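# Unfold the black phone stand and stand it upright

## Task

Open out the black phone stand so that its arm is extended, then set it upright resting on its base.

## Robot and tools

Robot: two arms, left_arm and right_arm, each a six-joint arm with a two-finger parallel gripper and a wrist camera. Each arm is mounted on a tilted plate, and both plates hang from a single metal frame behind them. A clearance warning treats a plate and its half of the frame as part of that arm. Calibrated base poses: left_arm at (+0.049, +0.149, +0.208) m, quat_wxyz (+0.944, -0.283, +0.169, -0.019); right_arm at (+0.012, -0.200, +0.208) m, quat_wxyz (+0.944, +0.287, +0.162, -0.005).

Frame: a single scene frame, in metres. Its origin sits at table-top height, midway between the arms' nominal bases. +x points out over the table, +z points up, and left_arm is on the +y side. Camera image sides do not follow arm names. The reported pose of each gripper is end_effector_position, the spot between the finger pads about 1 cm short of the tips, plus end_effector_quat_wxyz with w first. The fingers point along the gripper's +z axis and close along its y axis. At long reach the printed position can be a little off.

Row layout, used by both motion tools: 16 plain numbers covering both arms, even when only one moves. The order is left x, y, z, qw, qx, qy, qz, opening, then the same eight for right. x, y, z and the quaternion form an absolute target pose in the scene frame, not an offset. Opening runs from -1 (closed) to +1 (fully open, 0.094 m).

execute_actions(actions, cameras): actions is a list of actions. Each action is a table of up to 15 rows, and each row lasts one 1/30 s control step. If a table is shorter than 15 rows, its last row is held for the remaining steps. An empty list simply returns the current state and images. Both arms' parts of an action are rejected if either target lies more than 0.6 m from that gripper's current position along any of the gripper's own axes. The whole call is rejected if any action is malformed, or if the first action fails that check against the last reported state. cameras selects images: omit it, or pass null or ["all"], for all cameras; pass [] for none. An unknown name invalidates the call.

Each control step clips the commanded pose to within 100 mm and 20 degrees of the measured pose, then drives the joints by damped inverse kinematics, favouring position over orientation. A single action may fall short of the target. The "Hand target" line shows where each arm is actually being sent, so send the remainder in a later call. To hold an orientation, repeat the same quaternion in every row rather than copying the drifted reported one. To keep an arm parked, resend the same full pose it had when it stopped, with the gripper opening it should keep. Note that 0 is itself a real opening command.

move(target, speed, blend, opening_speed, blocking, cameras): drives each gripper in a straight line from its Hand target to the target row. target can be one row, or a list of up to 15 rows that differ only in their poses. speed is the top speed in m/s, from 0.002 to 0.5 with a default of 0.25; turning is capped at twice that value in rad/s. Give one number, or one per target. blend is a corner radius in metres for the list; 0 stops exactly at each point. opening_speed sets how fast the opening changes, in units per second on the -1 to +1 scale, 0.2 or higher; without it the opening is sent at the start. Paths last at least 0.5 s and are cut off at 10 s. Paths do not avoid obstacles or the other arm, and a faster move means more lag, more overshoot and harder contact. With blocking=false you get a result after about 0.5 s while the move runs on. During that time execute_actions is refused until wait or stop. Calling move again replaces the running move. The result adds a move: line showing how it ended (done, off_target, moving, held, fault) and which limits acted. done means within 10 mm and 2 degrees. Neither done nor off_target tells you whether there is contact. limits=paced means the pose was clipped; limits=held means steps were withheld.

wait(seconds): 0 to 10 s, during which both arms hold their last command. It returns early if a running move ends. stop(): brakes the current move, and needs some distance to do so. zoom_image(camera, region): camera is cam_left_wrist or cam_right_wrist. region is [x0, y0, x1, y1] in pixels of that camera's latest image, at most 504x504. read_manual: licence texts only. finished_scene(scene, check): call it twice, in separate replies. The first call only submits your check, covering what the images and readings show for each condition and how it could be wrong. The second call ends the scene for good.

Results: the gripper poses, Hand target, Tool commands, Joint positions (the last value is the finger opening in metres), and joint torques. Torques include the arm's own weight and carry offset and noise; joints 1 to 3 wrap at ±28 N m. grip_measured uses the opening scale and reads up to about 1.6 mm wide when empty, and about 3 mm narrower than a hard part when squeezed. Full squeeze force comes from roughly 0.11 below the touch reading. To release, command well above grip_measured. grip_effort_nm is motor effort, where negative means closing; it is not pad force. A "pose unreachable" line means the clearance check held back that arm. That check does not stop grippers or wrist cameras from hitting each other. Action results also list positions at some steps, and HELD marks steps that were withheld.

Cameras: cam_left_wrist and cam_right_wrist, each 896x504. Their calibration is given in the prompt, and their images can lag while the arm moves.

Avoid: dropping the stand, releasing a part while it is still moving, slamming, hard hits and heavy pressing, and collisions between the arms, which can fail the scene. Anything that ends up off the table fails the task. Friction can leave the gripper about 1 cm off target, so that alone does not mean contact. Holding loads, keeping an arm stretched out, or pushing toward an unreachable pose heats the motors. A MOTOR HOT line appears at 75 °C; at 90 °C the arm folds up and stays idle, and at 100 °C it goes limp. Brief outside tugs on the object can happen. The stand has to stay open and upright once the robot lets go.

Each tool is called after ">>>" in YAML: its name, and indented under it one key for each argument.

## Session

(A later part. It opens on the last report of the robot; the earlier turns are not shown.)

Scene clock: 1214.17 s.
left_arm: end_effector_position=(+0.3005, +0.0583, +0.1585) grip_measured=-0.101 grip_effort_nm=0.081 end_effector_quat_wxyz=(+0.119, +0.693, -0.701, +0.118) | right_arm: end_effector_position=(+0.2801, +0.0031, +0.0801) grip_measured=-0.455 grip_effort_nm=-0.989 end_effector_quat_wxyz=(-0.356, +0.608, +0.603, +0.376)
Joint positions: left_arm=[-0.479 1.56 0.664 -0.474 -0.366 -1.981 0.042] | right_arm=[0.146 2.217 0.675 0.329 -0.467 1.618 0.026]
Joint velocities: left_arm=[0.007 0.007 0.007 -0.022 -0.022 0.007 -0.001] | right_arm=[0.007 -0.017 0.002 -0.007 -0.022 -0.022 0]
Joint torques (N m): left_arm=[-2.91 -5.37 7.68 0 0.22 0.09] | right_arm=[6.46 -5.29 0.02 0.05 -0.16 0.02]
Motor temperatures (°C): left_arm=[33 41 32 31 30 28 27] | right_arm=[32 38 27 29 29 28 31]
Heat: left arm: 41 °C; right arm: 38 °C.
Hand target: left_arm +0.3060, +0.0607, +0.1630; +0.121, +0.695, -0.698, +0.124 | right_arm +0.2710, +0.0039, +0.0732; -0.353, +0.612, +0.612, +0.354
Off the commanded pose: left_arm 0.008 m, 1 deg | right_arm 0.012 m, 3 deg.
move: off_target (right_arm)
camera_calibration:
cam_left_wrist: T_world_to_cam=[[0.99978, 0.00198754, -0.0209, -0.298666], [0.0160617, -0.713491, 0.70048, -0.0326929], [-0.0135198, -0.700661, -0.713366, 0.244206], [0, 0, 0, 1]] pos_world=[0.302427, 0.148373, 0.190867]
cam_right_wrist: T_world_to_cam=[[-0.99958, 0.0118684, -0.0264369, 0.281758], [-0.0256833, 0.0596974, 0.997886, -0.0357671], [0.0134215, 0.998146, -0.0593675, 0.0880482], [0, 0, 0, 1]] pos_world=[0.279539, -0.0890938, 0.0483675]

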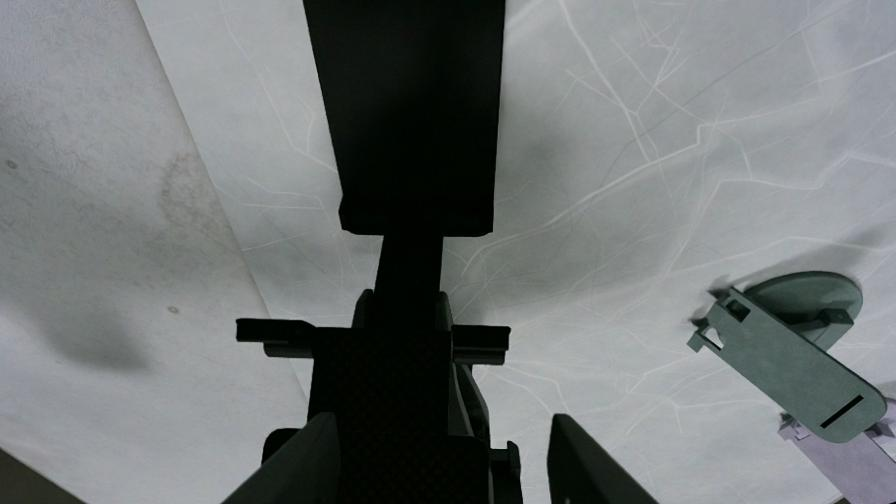

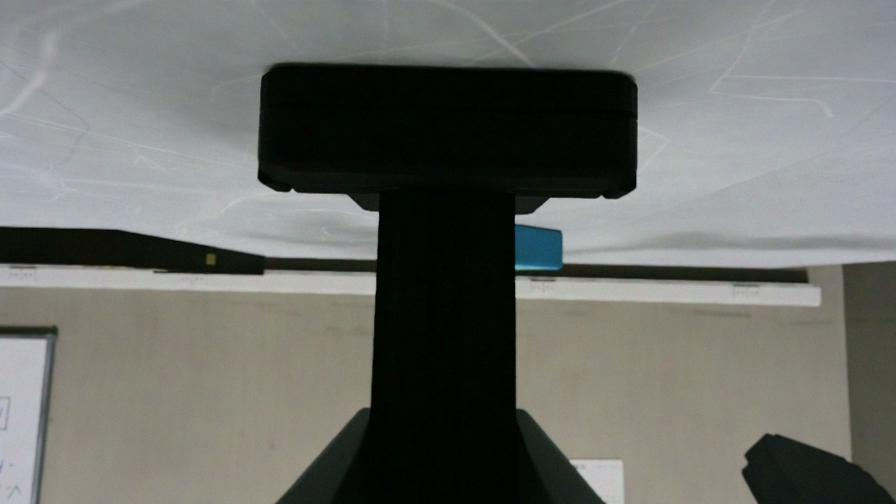

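>>> execute_actions:
  actions: []

Scene clock: 1230.20 s.
left_arm: end_effector_position=(+0.3002, +0.0583, +0.1585) grip_measured=-0.101 grip_effort_nm=0.081 end_effector_quat_wxyz=(+0.120, +0.692, -0.702, +0.118) | right_arm: end_effector_position=(+0.2801, +0.0031, +0.0801) grip_measured=-0.455 grip_effort_nm=-0.984 end_effector_quat_wxyz=(-0.356, +0.608, +0.603, +0.376)
Joint positions: left_arm=[-0.479 1.56 0.664 -0.475 -0.366 -1.981 0.042] | right_arm=[0.146 2.217 0.675 0.329 -0.467 1.618 0.026]
Joint velocities: left_arm=[-0.012 0.017 0.007 -0.037 -0.081 -0.037 0.001] | right_arm=[0.012 -0.002 -0.002 -0.007 -0.066 0.066 0]
Joint torques (N m): left_arm=[-2.89 -5.37 7.79 -0.03 0.27 0.03] | right_arm=[6.39 -5.14 -0.06 0.07 -0.14 0.07]
Motor temperatures (°C): left_arm=[33 41 32 30 30 28 27] | right_arm=[32 38 27 29 29 28 31]
Heat: left arm: 41 °C; right arm: 38 °C.
Hand target: left_arm +0.3061, +0.0607, +0.1630; +0.121, +0.695, -0.698, +0.124 | right_arm +0.2710, +0.0039, +0.0732; -0.353, +0.612, +0.612, +0.354
Tool commands: left_gripper/opening=-0.1 right_gripper/opening=-0.5
Off the commanded pose: left_arm 0.008 m, 1 deg | right_arm 0.012 m, 3 deg.
camera_calibration:
cam_left_wrist: T_world_to_cam=[[0.999766, 0.00104426, -0.0215925, -0.298276], [0.0158797, -0.713222, 0.700759, -0.0327402], [-0.0146685, -0.700938, -0.713071, 0.244497], [0, 0, 0, 1]] pos_world=[0.302313, 0.148338, 0.190846]
cam_right_wrist: T_world_to_cam=[[-0.99958, 0.0118684, -0.0264369, 0.281758], [-0.0256833, 0.0596974, 0.997886, -0.0357671], [0.0134215, 0.998146, -0.0593675, 0.0880482], [0, 0, 0, 1]] pos_world=[0.279539, -0.0890938, 0.0483675]

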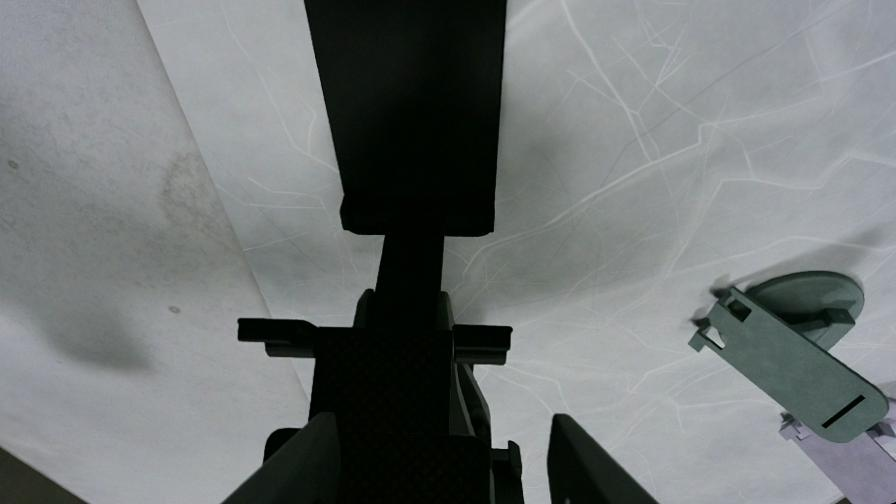

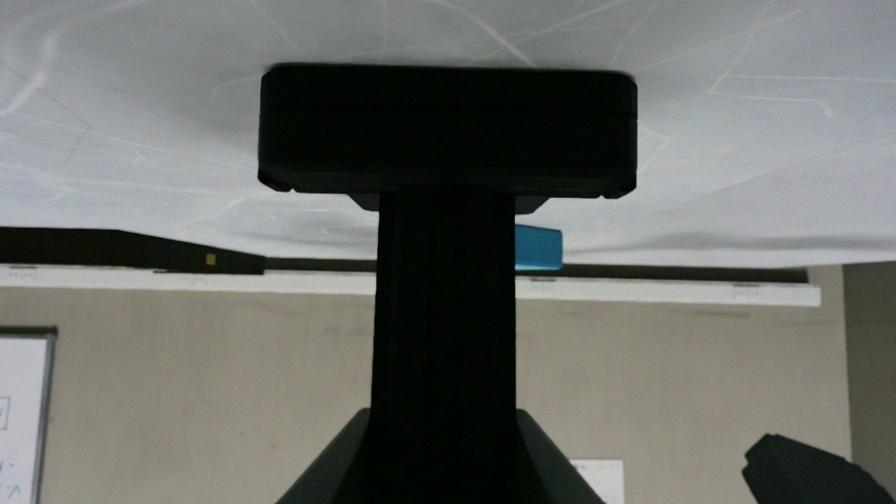

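>>> zoom_image:
  camera: "cam_left_wrist"
  region: [220, 180, 620, 504]

Scaled by 1.260.

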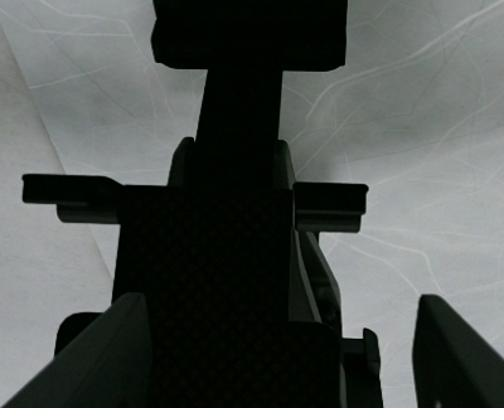

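>>> move:
  target:
    - [0.316,0.062,0.165,-0.123,-0.696,0.696,-0.123,-0.3,0.271,0.004,0.073,-0.3535,0.6124,0.6124,0.3535,-0.5]
    - [0.316,0.052,0.152,-0.123,-0.696,0.696,-0.123,-0.3,0.271,0.004,0.073,-0.3535,0.6124,0.6124,0.3535,-0.5]
  speed: 0.05
  opening_speed: 0.5

Scene clock: 1246.27 s.
left_arm: end_effector_position=(+0.3175, +0.0527, +0.1556) grip_measured=-0.299 grip_effort_nm=-0.051 end_effector_quat_wxyz=(+0.118, +0.698, -0.695, +0.128) | right_arm: end_effector_position=(+0.2801, +0.0031, +0.0801) grip_measured=-0.455 grip_effort_nm=-0.989 end_effector_quat_wxyz=(-0.356, +0.608, +0.603, +0.376)
Joint positions: left_arm=[-0.459 1.606 0.708 -0.441 -0.359 -1.966 0.033] | right_arm=[0.146 2.217 0.675 0.329 -0.467 1.618 0.026]
Joint velocities: left_arm=[-0.017 -0.002 -0.017 -0.007 0.051 -0.051 0] | right_arm=[0.002 0.002 0.007 0.066 -0.022 -0.037 0.001]
Joint torques (N m): left_arm=[-3.15 -3.38 6.42 0.21 0.28 0.05] | right_arm=[6.49 -5.05 0.08 0.09 -0.2 0.02]
Motor temperatures (°C): left_arm=[32 41 33 30 30 28 27] | right_arm=[32 38 27 28 29 28 31]
Heat: left arm: 41 °C; right arm: 38 °C.
Hand target: left_arm +0.3159, +0.0520, +0.1520; +0.123, +0.696, -0.696, +0.123 | right_arm +0.2710, +0.0039, +0.0732; -0.353, +0.612, +0.612, +0.354
Off the commanded pose: left_arm 0.004 m, 1 deg | right_arm 0.012 m, 3 deg.
move: off_target (right_arm)
camera_calibration:
cam_left_wrist: T_world_to_cam=[[0.99976, 0.0203416, -0.00814692, -0.31869], [0.0201238, -0.705215, 0.708708, -0.0380151], [0.00867095, -0.708702, -0.705455, 0.230584], [0, 0, 0, 1]] pos_world=[0.317379, 0.143089, 0.187012]
cam_right_wrist: T_world_to_cam=[[-0.99958, 0.0118684, -0.0264369, 0.281758], [-0.0256833, 0.0596974, 0.997886, -0.0357671], [0.0134215, 0.998146, -0.0593675, 0.0880482], [0, 0, 0, 1]] pos_world=[0.279539, -0.0890938, 0.0483675]

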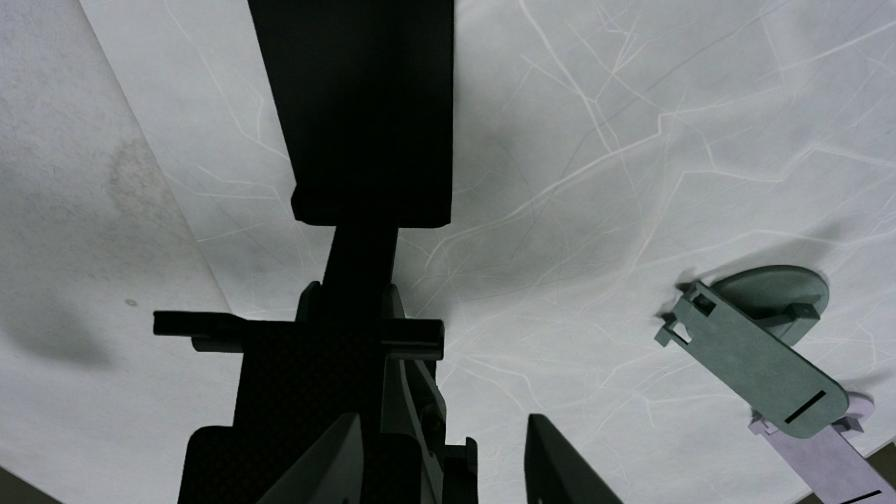

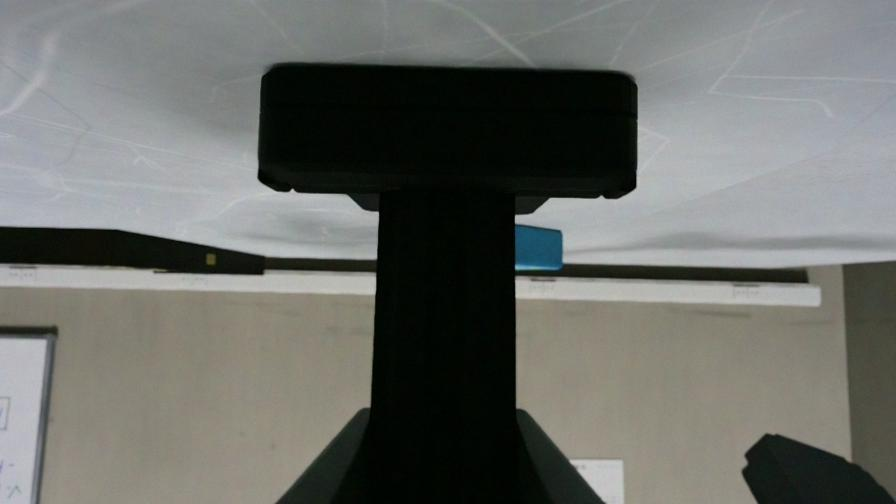

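>>> move:
  target:
    - [0.308,0.050,0.145,-0.123,-0.696,0.696,-0.123,-0.3,0.271,0.004,0.073,-0.3535,0.6124,0.6124,0.3535,-0.5]
    - [0.308,0.041,0.128,-0.123,-0.696,0.696,-0.123,-0.3,0.271,0.004,0.073,-0.3535,0.6124,0.6124,0.3535,-0.5]
  speed: 0.03

Scene clock: 1251.93 s.
left_arm: end_effector_position=(+0.3162, +0.0409, +0.1343) grip_measured=-0.299 grip_effort_nm=-0.051 end_effector_quat_wxyz=(+0.115, +0.700, -0.692, +0.134) | right_arm: end_effector_position=(+0.2801, +0.0031, +0.0801) grip_measured=-0.455 grip_effort_nm=-0.984 end_effector_quat_wxyz=(-0.356, +0.608, +0.603, +0.376)
Joint positions: left_arm=[-0.441 1.687 0.669 -0.3 -0.355 -1.947 0.033] | right_arm=[0.146 2.217 0.675 0.329 -0.467 1.618 0.026]
Joint velocities: left_arm=[-0.012 0.002 0.007 0.007 -0.007 0.007 0.001] | right_arm=[0.012 -0.007 0.002 0.037 -0.022 -0.051 -0.001]
Joint torques (N m): left_arm=[-3.41 -3.56 4.56 0.23 0.26 0.04] | right_arm=[6.54 -4.97 -0.03 0.1 -0.17 0.07]
Motor temperatures (°C): left_arm=[32 40 32 30 30 28 27] | right_arm=[32 38 27 28 29 28 32]
Heat: left arm: 40 °C; right arm: 38 °C.
Hand target: left_arm +0.3079, +0.0412, +0.1280; +0.123, +0.696, -0.696, +0.123 | right_arm +0.2710, +0.0039, +0.0732; -0.353, +0.612, +0.612, +0.354
Off the commanded pose: left_arm 0.010 m, 2 deg | right_arm 0.012 m, 3 deg.
move: off_target (right_arm)
camera_calibration:
cam_left_wrist: T_world_to_cam=[[0.999544, 0.0301054, 0.00244848, -0.319045], [0.0193826, -0.701474, 0.712431, -0.0316295], [0.0231656, -0.712059, -0.701738, 0.202237], [0, 0, 0, 1]] pos_world=[0.314828, 0.131422, 0.165232]
cam_right_wrist: T_world_to_cam=[[-0.99958, 0.0118684, -0.0264369, 0.281758], [-0.0256833, 0.0596974, 0.997886, -0.0357671], [0.0134215, 0.998146, -0.0593675, 0.0880482], [0, 0, 0, 1]] pos_world=[0.279539, -0.0890938, 0.0483675]

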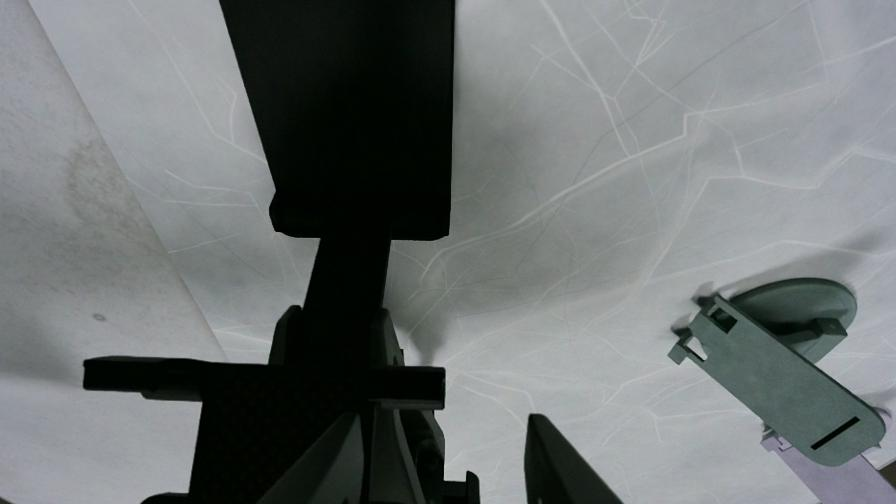

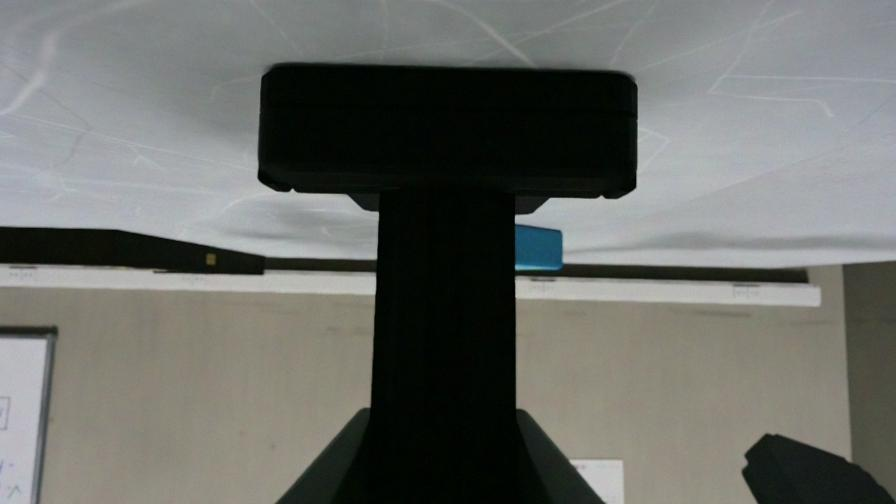

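>>> move:
  target:
    - [0.300,0.041,0.126,-0.123,-0.696,0.696,-0.123,-0.3,0.271,0.004,0.073,-0.3535,0.6124,0.6124,0.3535,-0.5]
    - [0.302,0.035,0.115,-0.123,-0.696,0.696,-0.123,-0.3,0.271,0.004,0.073,-0.3535,0.6124,0.6124,0.3535,-0.5]
  speed: 0.03

Scene clock: 1255.93 s.
left_arm: end_effector_position=(+0.3064, +0.0362, +0.1203) grip_measured=-0.299 grip_effort_nm=-0.056 end_effector_quat_wxyz=(+0.117, +0.698, -0.695, +0.128) | right_arm: end_effector_position=(+0.2802, +0.0030, +0.0800) grip_measured=-0.455 grip_effort_nm=-0.979 end_effector_quat_wxyz=(-0.356, +0.609, +0.602, +0.375)
Joint positions: left_arm=[-0.433 1.736 0.635 -0.228 -0.354 -1.938 0.033] | right_arm=[0.146 2.217 0.675 0.33 -0.466 1.621 0.026]
Joint velocities: left_arm=[-0.022 -0.012 -0.002 0.037 -0.022 0.051 0] | right_arm=[0.002 -0.017 0.007 0.051 0.022 0.007 0]
Joint torques (N m): left_arm=[-3.45 -3.45 4.59 0.32 0.28 0.03] | right_arm=[6.41 -4.97 -0.02 0.12 -0.17 0]
Motor temperatures (°C): left_arm=[32 40 32 30 30 28 27] | right_arm=[32 38 27 28 29 28 32]
Heat: left arm: 40 °C; right arm: 38 °C.
Hand target: left_arm +0.3019, +0.0351, +0.1149; +0.123, +0.696, -0.697, +0.123 | right_arm +0.2710, +0.0039, +0.0732; -0.354, +0.612, +0.612, +0.354
Off the commanded pose: left_arm 0.007 m, 1 deg | right_arm 0.012 m, 3 deg.
move: off_target (right_arm)
camera_calibration:
cam_left_wrist: T_world_to_cam=[[0.99977, 0.0203654, -0.0066652, -0.307736], [0.0190926, -0.705387, 0.708565, -0.0240141], [0.00972867, -0.70853, -0.705614, 0.193713], [0, 0, 0, 1]] pos_world=[0.306239, 0.12658, 0.151651]
cam_right_wrist: T_world_to_cam=[[-0.999625, 0.013717, -0.0237203, 0.28164], [-0.0228509, 0.0603926, 0.997913, -0.0364443], [0.0151209, 0.99808, -0.0600564, 0.0876825], [0, 0, 0, 1]] pos_world=[0.279376, -0.0891765, 0.0483147]

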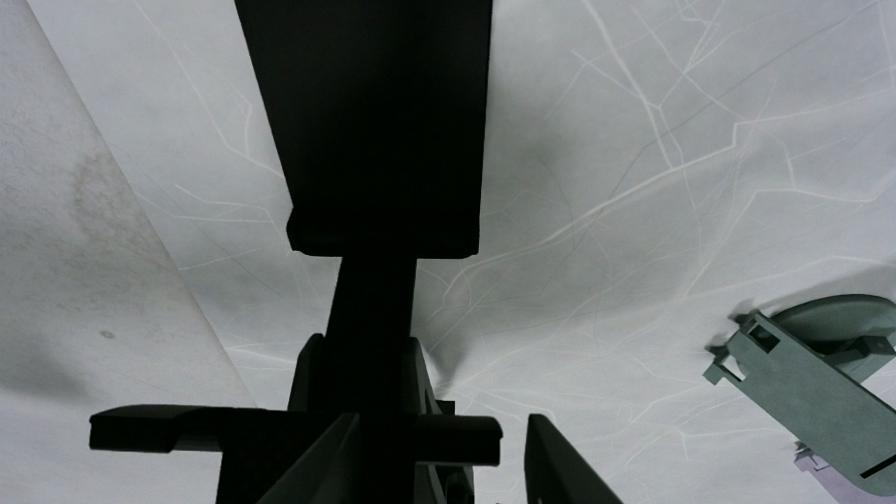

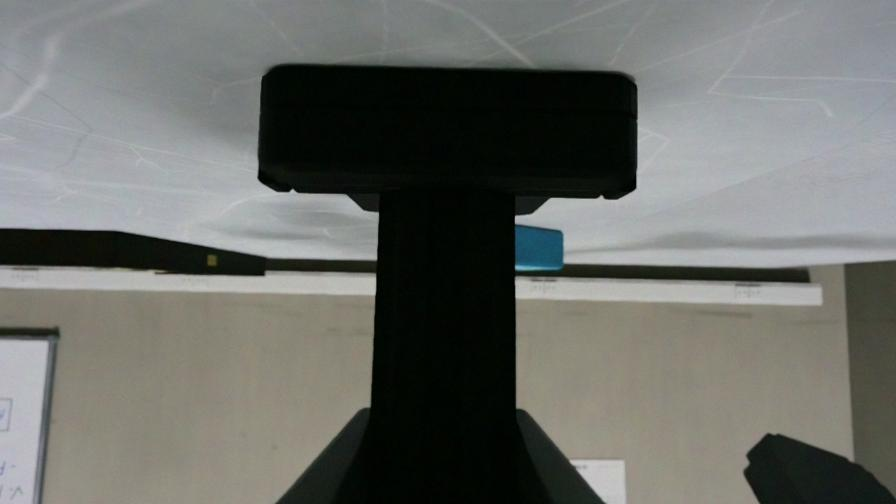

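>>> move:
  target: [0.306,0.035,0.115,-0.123,-0.696,0.696,-0.123,-0.72,0.271,0.004,0.073,-0.3535,0.6124,0.6124,0.3535,-0.5]
  speed: 0.03
  opening_speed: 0.3

Scene clock: 1260.53 s.
left_arm: end_effector_position=(+0.3081, +0.0372, +0.1181) grip_measured=-0.712 grip_effort_nm=-0.965 end_effector_quat_wxyz=(+0.114, +0.698, -0.695, +0.128) | right_arm: end_effector_position=(+0.2803, +0.0030, +0.0799) grip_measured=-0.455 grip_effort_nm=-0.984 end_effector_quat_wxyz=(-0.356, +0.609, +0.602, +0.375)
Joint positions: left_arm=[-0.426 1.741 0.635 -0.218 -0.358 -1.93 0.014] | right_arm=[0.146 2.217 0.675 0.33 -0.466 1.622 0.026]
Joint velocities: left_arm=[-0.007 0.017 -0.012 0.007 0.037 -0.051 -0.001] | right_arm=[-0.012 -0.007 0.002 0.007 -0.007 -0.022 0]
Joint torques (N m): left_arm=[-3.7 -3.47 6.13 0.11 0.33 0] | right_arm=[6.42 -5.08 0.02 0.08 -0.15 -0.01]
Motor temperatures (°C): left_arm=[32 40 32 30 30 28 27] | right_arm=[32 37 27 28 29 28 32]
Heat: left arm: 40 °C; right arm: 37 °C.
Hand target: left_arm +0.3059, +0.0351, +0.1149; +0.123, +0.696, -0.696, +0.123 | right_arm +0.2711, +0.0039, +0.0732; -0.353, +0.612, +0.612, +0.354
Off the commanded pose: left_arm 0.004 m, 1 deg | right_arm 0.012 m, 3 deg.
move: off_target (right_arm)
camera_calibration:
cam_left_wrist: T_world_to_cam=[[0.999736, 0.0228263, -0.0025734, -0.310025], [0.0179933, -0.708531, 0.705451, -0.0209469], [0.0142795, -0.705311, -0.708754, 0.191799], [0, 0, 0, 1]] pos_world=[0.307581, 0.127513, 0.149917]
cam_right_wrist: T_world_to_cam=[[-0.99963, 0.0144868, -0.023024, 0.281674], [-0.0221041, 0.0607434, 0.997909, -0.0365958], [0.0158551, 0.998048, -0.0604007, 0.0875312], [0, 0, 0, 1]] pos_world=[0.279373, -0.089218, 0.0482915]

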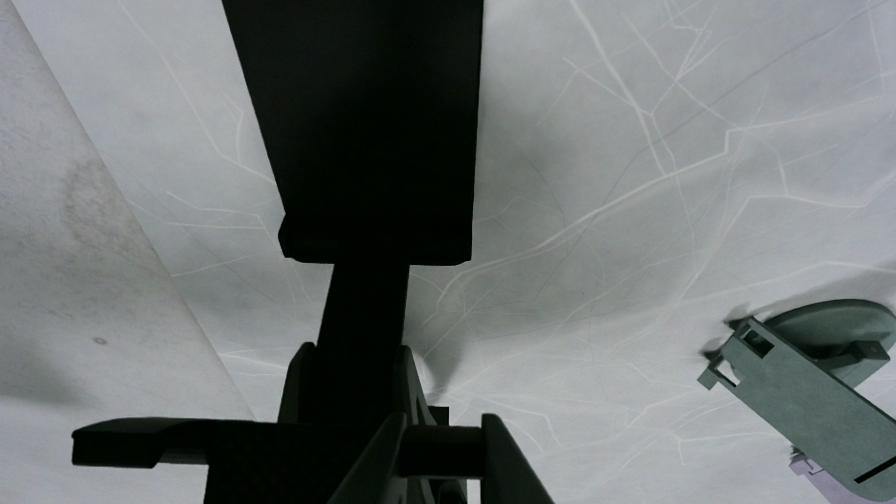

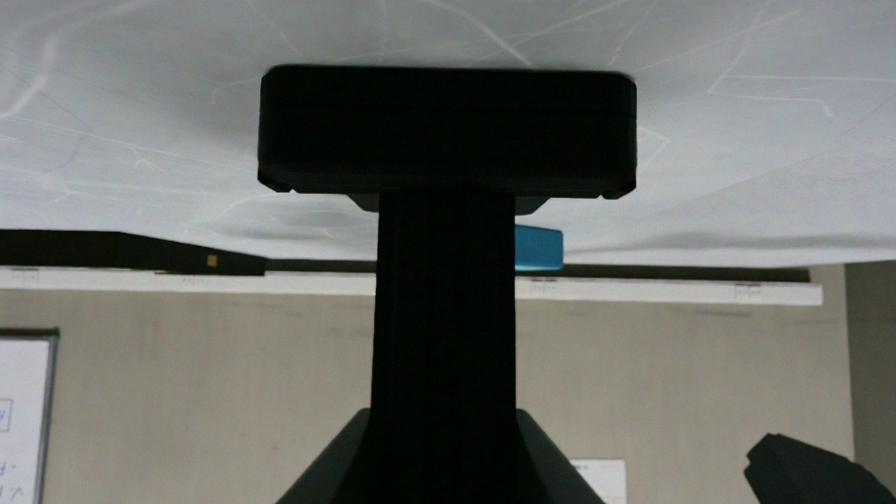

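>>> move:
  target: [0.306,0.035,0.115,-0.123,-0.696,0.696,-0.123,-0.85,0.271,0.004,0.073,-0.3535,0.6124,0.6124,0.3535,-0.55]
  speed: 0.03
  opening_speed: 0.3
  cameras: []

>>> move:
  target:
    - [0.306,0.041,0.122,-0.105,-0.699,0.699,-0.105,-0.85,0.271,0.004,0.07,-0.3535,0.6124,0.6124,0.3535,-0.55]
    - [0.306,0.047,0.129,-0.062,-0.704,0.704,-0.062,-0.85,0.271,0.004,0.068,-0.3535,0.6124,0.6124,0.3535,-0.55]
  speed: 0.03

Scene clock: 1266.63 s.
left_arm: end_effector_position=(+0.3081, +0.0372, +0.1181) grip_measured=-0.715 grip_effort_nm=-1.018 end_effector_quat_wxyz=(+0.114, +0.698, -0.695, +0.128) | right_arm: end_effector_position=(+0.2803, +0.0030, +0.0799) grip_measured=-0.455 grip_effort_nm=-0.989 end_effector_quat_wxyz=(-0.356, +0.609, +0.602, +0.375)
Joint positions: left_arm=[-0.426 1.741 0.635 -0.218 -0.358 -1.93 0.013] | right_arm=[0.146 2.217 0.675 0.33 -0.466 1.622 0.026]
Joint velocities: left_arm=[-0.002 0.007 -0.002 0.022 -0.022 -0.066 0.001] | right_arm=[-0.012 0.002 0.007 0.022 -0.051 -0.007 0]
Joint torques (N m): left_arm=[-3.66 -3.41 6.08 0.13 0.33 0.03] | right_arm=[6.39 -4.94 0.1 0.07 -0.21 -0.01]
Motor temperatures (°C): left_arm=[32 39 32 30 30 28 27] | right_arm=[32 37 27 28 29 28 32]
Heat: left arm: 39 °C; right arm: 37 °C.
Hand target: left_arm +0.3059, +0.0350, +0.1150; +0.123, +0.696, -0.696, +0.123 | right_arm +0.2710, +0.0039, +0.0732; -0.353, +0.612, +0.612, +0.354
Off the commanded pose: left_arm 0.004 m, 1 deg | right_arm 0.012 m, 3 deg.
move: off_target (right_arm)
No camera images: "cameras" was empty.

Scene clock: 1269.93 s.
left_arm: end_effector_position=(+0.3066, +0.0409, +0.1274) grip_measured=-0.715 grip_effort_nm=-1.018 end_effector_quat_wxyz=(+0.081, +0.711, -0.694, +0.082) | right_arm: end_effector_position=(+0.2817, +0.0060, +0.0850) grip_measured=-0.455 grip_effort_nm=-0.989 end_effector_quat_wxyz=(-0.363, +0.603, +0.598, +0.385)
Joint positions: left_arm=[-0.504 1.77 0.705 -0.358 -0.469 -2.061 0.013] | right_arm=[0.149 2.217 0.679 0.33 -0.493 1.622 0.026]
Joint velocities: left_arm=[0.007 0.002 -0.027 0.007 -0.007 -0.081 0] | right_arm=[0.002 -0.007 0.002 -0.095 -0.051 -0.022 0]
Joint torques (N m): left_arm=[-6.28 -4.38 7.56 -0.42 -0.4 -0.14] | right_arm=[5.09 -4 0.28 0.07 0.08 -0.15]
Motor temperatures (°C): left_arm=[32 39 32 30 30 28 28] | right_arm=[32 37 27 28 29 28 32]
Heat: left arm: 39 °C; right arm: 37 °C.
Hand target: left_arm +0.3061, +0.0463, +0.1294; +0.063, +0.703, -0.705, +0.065 | right_arm +0.2708, +0.0035, +0.0690; -0.354, +0.612, +0.612, +0.354
Off the commanded pose: left_arm 0.006 m, 4 deg | right_arm 0.020 m, 4 deg.
move: off_target (left_arm, right_arm)
camera_calibration:
cam_left_wrist: T_world_to_cam=[[0.998938, 0.0408547, -0.0212945, -0.30675], [0.0452363, -0.782175, 0.621414, -0.0194891], [0.00873161, -0.621717, -0.783193, 0.208739], [0, 0, 0, 1]] pos_world=[0.305483, 0.127065, 0.169062]
cam_right_wrist: T_world_to_cam=[[-0.999527, 0.0134529, -0.0276714, 0.283563], [-0.0272258, 0.0322473, 0.999109, -0.0402667], [0.0143333, 0.999389, -0.0318658, 0.0827744], [0, 0, 0, 1]] pos_world=[0.281146, -0.0852401, 0.0507151]

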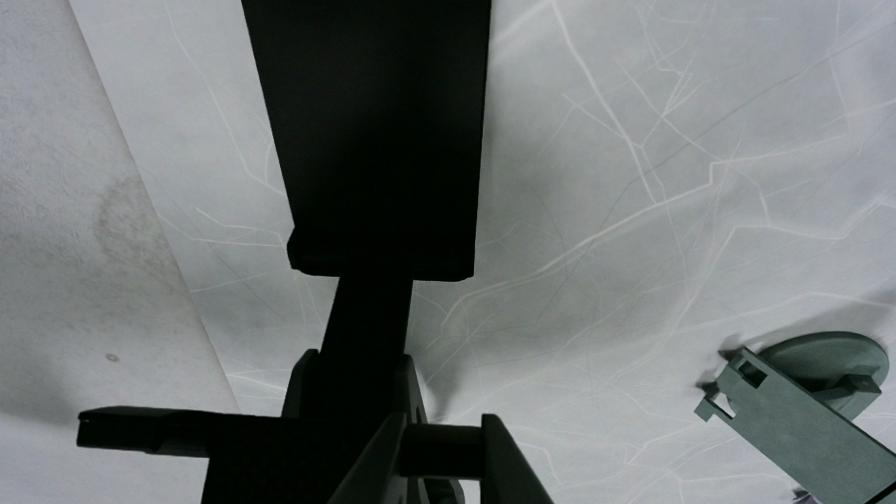

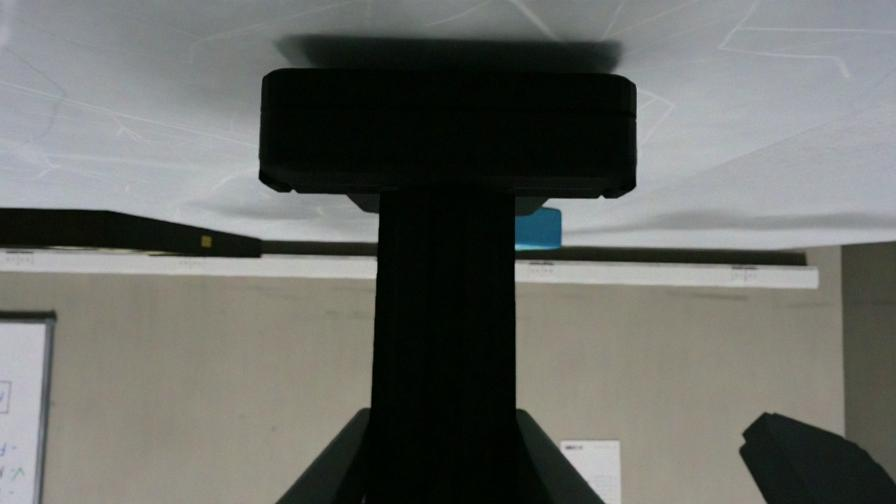

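>>> move:
  target:
    - [0.306,0.050,0.132,-0.062,-0.704,0.704,-0.062,-0.85,0.271,-0.003,0.060,-0.3535,0.6124,0.6124,0.3535,-0.6]
    - [0.306,0.056,0.137,-0.018,-0.707,0.707,-0.018,-0.85,0.271,-0.008,0.055,-0.3535,0.6124,0.6124,0.3535,-0.6]
  speed: 0.03

Scene clock: 1274.93 s.
left_arm: end_effector_position=(+0.3104, +0.0421, +0.1359) grip_measured=-0.715 grip_effort_nm=-1.013 end_effector_quat_wxyz=(+0.059, +0.704, -0.704, +0.075) | right_arm: end_effector_position=(+0.2845, +0.0022, +0.0854) grip_measured=-0.455 grip_effort_nm=-0.984 end_effector_quat_wxyz=(-0.366, +0.589, +0.596, +0.404)
Joint positions: left_arm=[-0.544 1.77 0.734 -0.412 -0.521 -2.081 0.013] | right_arm=[0.117 2.222 0.683 0.327 -0.543 1.569 0.026]
Joint velocities: left_arm=[-0.042 -0.017 0.002 -0.022 -0.007 -0.007 0.001] | right_arm=[-0.012 -0.002 0.007 0.022 0.066 -0.066 0]
Joint torques (N m): left_arm=[-6.15 -4.21 7.77 -0.79 -0.73 -0.04] | right_arm=[2.76 -3.6 0.28 -0.16 0.35 -0.31]
Motor temperatures (°C): left_arm=[32 39 32 30 30 28 28] | right_arm=[32 37 27 28 29 28 32]
Heat: left arm: 39 °C; right arm: 37 °C.
Hand target: left_arm +0.3069, +0.0555, +0.1372; +0.030, +0.688, -0.724, +0.042 | right_arm +0.2698, -0.0089, +0.0577; -0.354, +0.612, +0.612, +0.354
Off the commanded pose: left_arm 0.015 m, 8 deg | right_arm 0.035 m, 7 deg.
joint sent to its limit (left arm) — joint 6 (wrist roll), lower limit. The joint targets are off in orientation, not in position.
move: off_target (left_arm, right_arm)
camera_calibration:
cam_left_wrist: T_world_to_cam=[[0.999811, 0.0191364, 0.00356759, -0.31307], [0.0133742, -0.808453, 0.588409, -0.00854861], [0.0141443, -0.58825, -0.808555, 0.216491], [0, 0, 0, 1]] pos_world=[0.310063, 0.126431, 0.181192]
cam_right_wrist: T_world_to_cam=[[-0.998314, 0.0139397, -0.0563521, 0.288577], [-0.0564374, -0.00580281, 0.998389, -0.0320387], [0.0135903, 0.999886, 0.00657974, 0.0835447], [0, 0, 0, 1]] pos_world=[0.285147, -0.0877438, 0.0476993]

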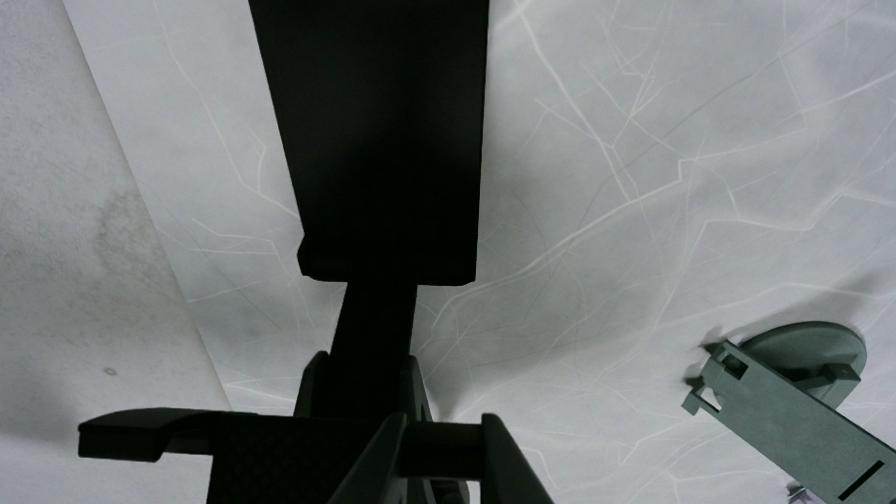

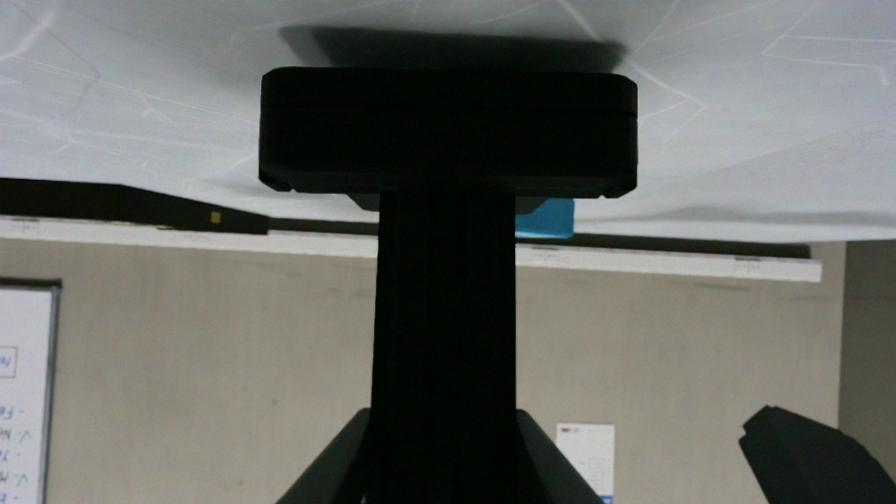

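>>> move:
  target:
    - [0.303,0.060,0.142,-0.086,-0.702,0.702,-0.086,-0.85,0.268,-0.012,0.048,-0.3535,0.6124,0.6124,0.3535,-0.65]
    - [0.303,0.066,0.147,-0.086,-0.702,0.702,-0.086,-0.85,0.268,-0.014,0.042,-0.3535,0.6124,0.6124,0.3535,-0.65]
  speed: 0.03

Scene clock: 1282.77 s.
left_arm: end_effector_position=(+0.3072, +0.0451, +0.1439) grip_measured=-0.717 grip_effort_nm=-1.013 end_effector_quat_wxyz=(+0.104, +0.706, -0.692, +0.109) | right_arm: end_effector_position=(+0.2813, -0.0017, +0.0793) grip_measured=-0.455 grip_effort_nm=-0.974 end_effector_quat_wxyz=(-0.375, +0.582, +0.591, +0.413)
Joint positions: left_arm=[-0.494 1.67 0.685 -0.394 -0.408 -2.029 0.013] | right_arm=[0.076 2.248 0.691 0.318 -0.586 1.519 0.026]
Joint velocities: left_arm=[-0.007 -0.002 -0.007 -0.007 0.037 -0.007 0] | right_arm=[0.012 -0.007 0.002 -0.037 -0.037 -0.022 0]
Joint torques (N m): left_arm=[-3.06 -8.18 5.5 -0.6 -0.38 0.2] | right_arm=[1.91 -3.25 0.14 -0.08 0.7 -0.28]
Motor temperatures (°C): left_arm=[32 40 32 30 30 28 28] | right_arm=[31 37 27 28 29 28 32]
Heat: left arm: 40 °C; right arm: 37 °C.
Hand target: left_arm +0.3036, +0.0649, +0.1459; +0.086, +0.702, -0.702, +0.087 | right_arm +0.2664, -0.0154, +0.0458; -0.355, +0.612, +0.612, +0.354
Off the commanded pose: left_arm 0.022 m, 4 deg | right_arm 0.041 m, 8 deg.
move: off_target (left_arm, right_arm)
camera_calibration:
cam_left_wrist: T_world_to_cam=[[0.999214, 0.0358557, -0.0169078, -0.307666], [0.0378732, -0.737454, 0.674334, -0.0338337], [0.01171, -0.674444, -0.738233, 0.219279], [0, 0, 0, 1]] pos_world=[0.306137, 0.133972, 0.179493]
cam_right_wrist: T_world_to_cam=[[-0.998244, 0.0114476, -0.0581145, 0.285172], [-0.0584834, -0.0350708, 0.997672, -0.0255409], [0.00938286, 0.999319, 0.0356787, 0.0863829], [0, 0, 0, 1]] pos_world=[0.282367, -0.0904844, 0.038972]

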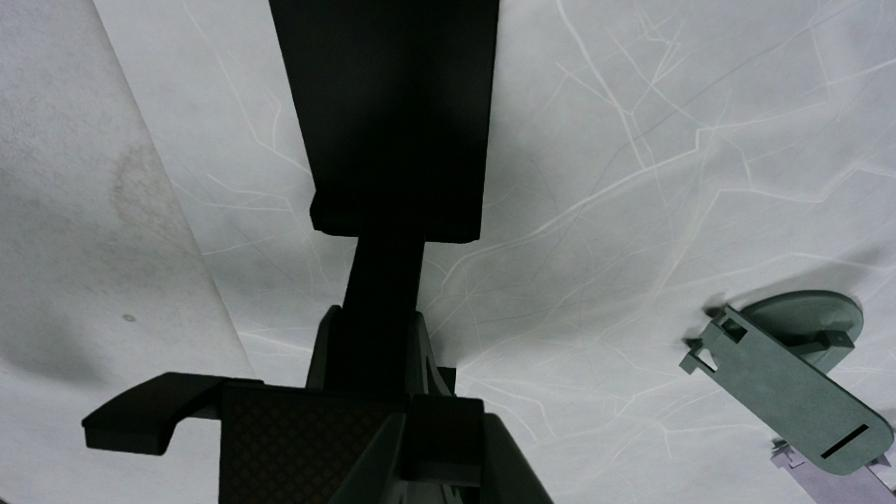

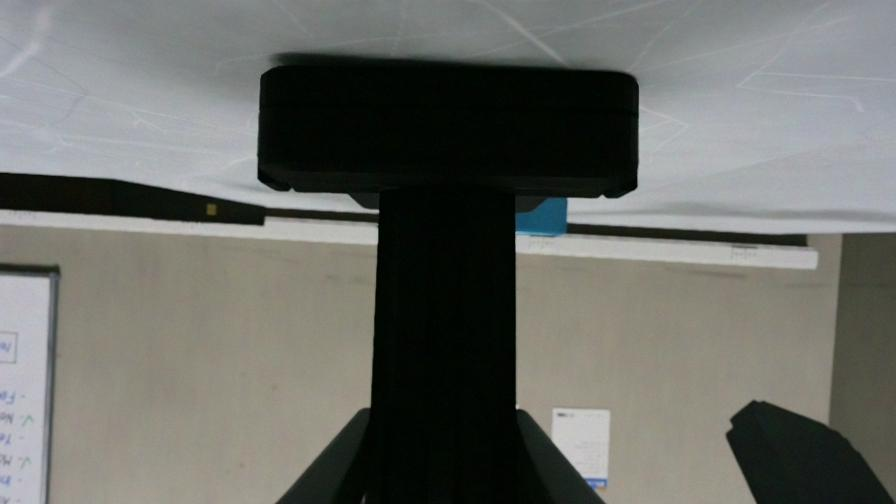

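>>> move:
  target: [0.305,0.050,0.141,-0.105,-0.7,0.7,-0.105,-0.85,0.270,0.000,0.068,-0.3535,0.6124,0.6124,0.3535,-0.5]
  speed: 0.03

Scene clock: 1286.47 s.
left_arm: end_effector_position=(+0.3071, +0.0503, +0.1404) grip_measured=-0.717 grip_effort_nm=-1.018 end_effector_quat_wxyz=(+0.100, +0.704, -0.695, +0.102) | right_arm: end_effector_position=(+0.2782, +0.0058, +0.0795) grip_measured=-0.455 grip_effort_nm=-0.979 end_effector_quat_wxyz=(-0.369, +0.596, +0.597, +0.389)
Joint positions: left_arm=[-0.479 1.67 0.682 -0.396 -0.417 -2.01 0.013] | right_arm=[0.127 2.245 0.684 0.337 -0.519 1.59 0.026]
Joint velocities: left_arm=[-0.027 -0.012 0.002 0.007 0.007 0.051 -0.001] | right_arm=[-0.017 -0.022 0.017 0.066 -0.081 0.066 0]
Joint torques (N m): left_arm=[-3.93 -5.2 5.18 0.12 0.28 0.15] | right_arm=[6.09 -6.58 -0.68 -0.04 0.27 0.06]
Motor temperatures (°C): left_arm=[32 41 32 30 30 28 28] | right_arm=[31 37 27 28 29 28 32]
Heat: left arm: 41 °C; right arm: 37 °C.
Hand target: left_arm +0.3050, +0.0501, +0.1409; +0.105, +0.699, -0.699, +0.105 | right_arm +0.2701, +0.0002, +0.0687; -0.354, +0.612, +0.612, +0.355
Off the commanded pose: left_arm 0.002 m, 1 deg | right_arm 0.015 m, 5 deg.
move: off_target (right_arm)
camera_calibration:
cam_left_wrist: T_world_to_cam=[[0.99942, 0.0284658, -0.0186654, -0.307163], [0.0336819, -0.747699, 0.663183, -0.0242738], [0.00492194, -0.663428, -0.748224, 0.223117], [0, 0, 0, 1]] pos_world=[0.306705, 0.138616, 0.177306]
cam_right_wrist: T_world_to_cam=[[-0.999496, 0.00655426, -0.0310457, 0.280248], [-0.0309477, 0.0145567, 0.999415, -0.0337873], [0.00700234, 0.999873, -0.0143465, 0.0834968], [0, 0, 0, 1]] pos_world=[0.278476, -0.0848312, 0.0436659]

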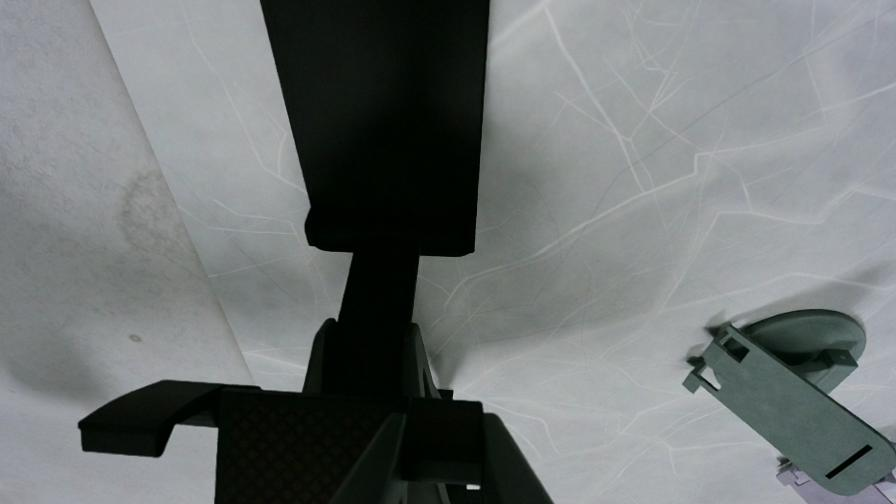

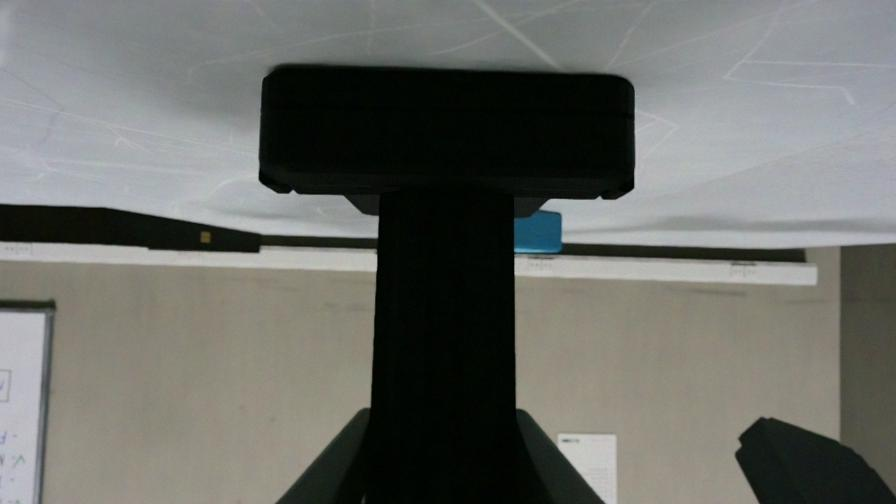

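>>> move:
  target: [0.305,0.050,0.141,-0.105,-0.7,0.7,-0.105,-0.35,0.270,0.000,0.068,-0.3535,0.6124,0.6124,0.3535,-0.5]
  speed: 0.03
  opening_speed: 0.3
  cameras: ["cam_left_wrist"]

>>> move:
  target:
    - [0.307,0.068,0.185,-0.105,-0.7,0.7,-0.105,-0.35,0.270,0.000,0.068,-0.3535,0.6124,0.6124,0.3535,-0.5]
    - [0.307,0.095,0.22,-0.105,-0.7,0.7,-0.105,-0.35,0.270,0.000,0.068,-0.3535,0.6124,0.6124,0.3535,-0.5]
  speed: 0.05

Scene clock: 1293.43 s.
left_arm: end_effector_position=(+0.3067, +0.0496, +0.1406) grip_measured=-0.351 grip_effort_nm=0.081 end_effector_quat_wxyz=(+0.101, +0.701, -0.698, +0.104) | right_arm: end_effector_position=(+0.2782, +0.0062, +0.0794) grip_measured=-0.455 grip_effort_nm=-0.989 end_effector_quat_wxyz=(-0.368, +0.597, +0.598, +0.388)
Joint positions: left_arm=[-0.479 1.67 0.682 -0.396 -0.412 -2.001 0.03] | right_arm=[0.13 2.245 0.683 0.338 -0.515 1.593 0.026]
Joint velocities: left_arm=[-0.002 0.002 0.002 -0.022 0.095 -0.037 0] | right_arm=[-0.002 0.002 -0.017 -0.037 0.022 -0.081 -0.001]
Joint torques (N m): left_arm=[-3.92 -5.31 5.29 0.14 0.23 0.03] | right_arm=[5.82 -6.52 -0.87 -0.03 0.21 0.04]
Motor temperatures (°C): left_arm=[32 40 32 30 30 28 28] | right_arm=[32 37 27 28 29 28 32]
Heat: left arm: 40 °C; right arm: 37 °C.
Hand target: left_arm +0.3050, +0.0501, +0.1409; +0.105, +0.699, -0.699, +0.105 | right_arm +0.2698, -0.0001, +0.0685; -0.354, +0.612, +0.612, +0.355
Off the commanded pose: left_arm 0.002 m, 0 deg | right_arm 0.015 m, 5 deg.
move: off_target (right_arm)
camera_calibration:
cam_left_wrist: T_world_to_cam=[[0.999646, 0.0193719, -0.0182417, -0.306449], [0.0266002, -0.744996, 0.666538, -0.0234228], [-0.00067791, -0.666788, -0.745247, 0.224243], [0, 0, 0, 1]] pos_world=[0.307115, 0.138009, 0.177138]
Images, in order (width x height): cam_left_wrist 896x504.

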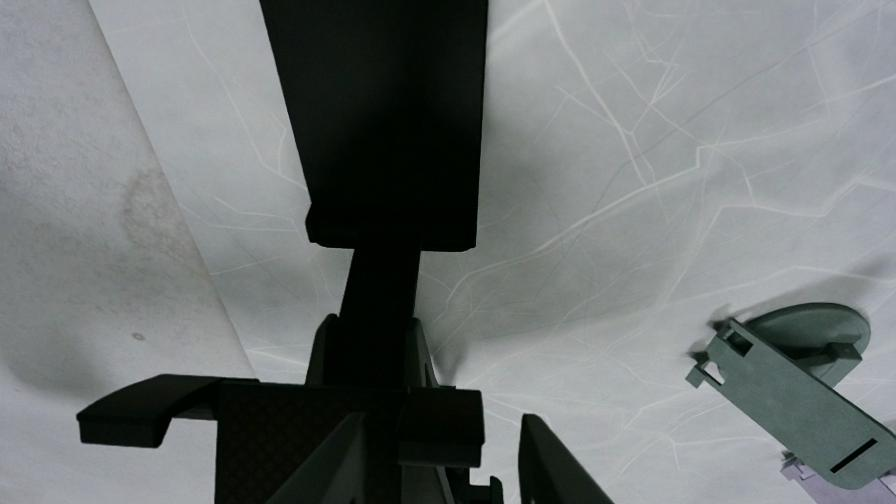

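Scene clock: 1295.97 s.
left_arm: end_effector_position=(+0.3032, +0.0954, +0.2116) grip_measured=-0.351 grip_effort_nm=0.081 end_effector_quat_wxyz=(+0.109, +0.701, -0.699, +0.096) | right_arm: end_effector_position=(+0.2783, +0.0062, +0.0794) grip_measured=-0.455 grip_effort_nm=-0.984 end_effector_quat_wxyz=(-0.368, +0.597, +0.598, +0.389)
Joint positions: left_arm=[-0.536 1.394 0.797 -0.832 -0.411 -2.074 0.03] | right_arm=[0.13 2.245 0.683 0.339 -0.515 1.593 0.026]
Joint velocities: left_arm=[-0.017 0.007 -0.007 -0.022 -0.022 0.051 0] | right_arm=[0.022 -0.002 -0.012 0.066 -0.022 0.022 0]
Joint torques (N m): left_arm=[-4.96 -4.46 8.81 -0.02 0.1 -0.12] | right_arm=[5.81 -6.56 -0.66 -0.04 0.23 0.02]
Motor temperatures (°C): left_arm=[32 40 32 30 30 28 28] | right_arm=[32 37 27 28 29 28 32]
Heat: left arm: 40 °C; right arm: 37 °C.
Hand target: left_arm +0.3069, +0.0950, +0.2203; +0.106, +0.699, -0.699, +0.106 | right_arm +0.2700, -0.0001, +0.0685; -0.354, +0.612, +0.612, +0.355
Off the commanded pose: left_arm 0.009 m, 1 deg | right_arm 0.015 m, 5 deg.
move: off_target (right_arm)
camera_calibration:
cam_left_wrist: T_world_to_cam=[[0.999082, 0.0158505, -0.0397925, -0.297507], [0.0383421, -0.74507, 0.665884, -0.039921], [-0.0190936, -0.666798, -0.744994, 0.31331], [0, 0, 0, 1]] pos_world=[0.304747, 0.183886, 0.248158]
cam_right_wrist: T_world_to_cam=[[-0.999497, 0.00672335, -0.0309808, 0.280267], [-0.0308567, 0.0178424, 0.999365, -0.0337284], [0.00727185, 0.999818, -0.017626, 0.0833455], [0, 0, 0, 1]] pos_world=[0.27848, -0.0846128, 0.0438589]

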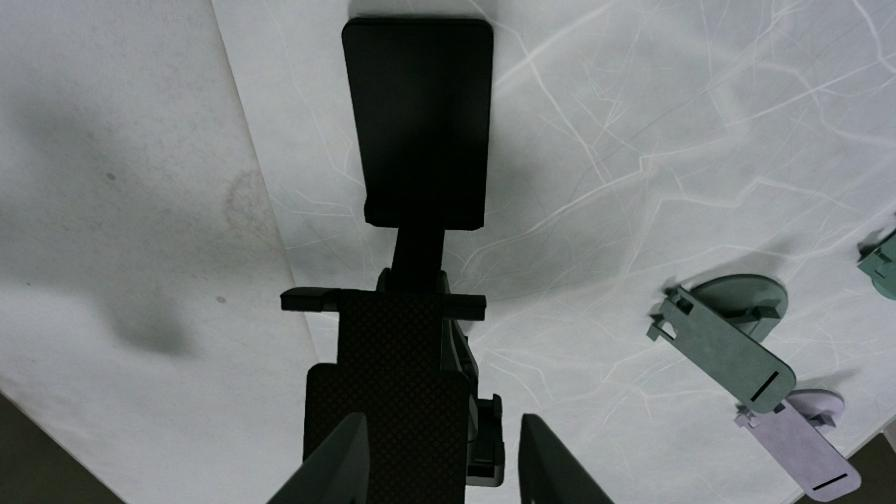

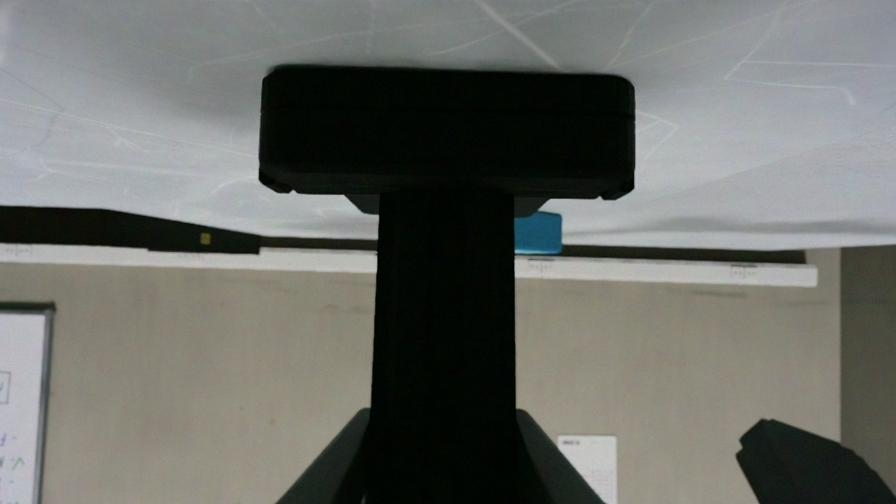

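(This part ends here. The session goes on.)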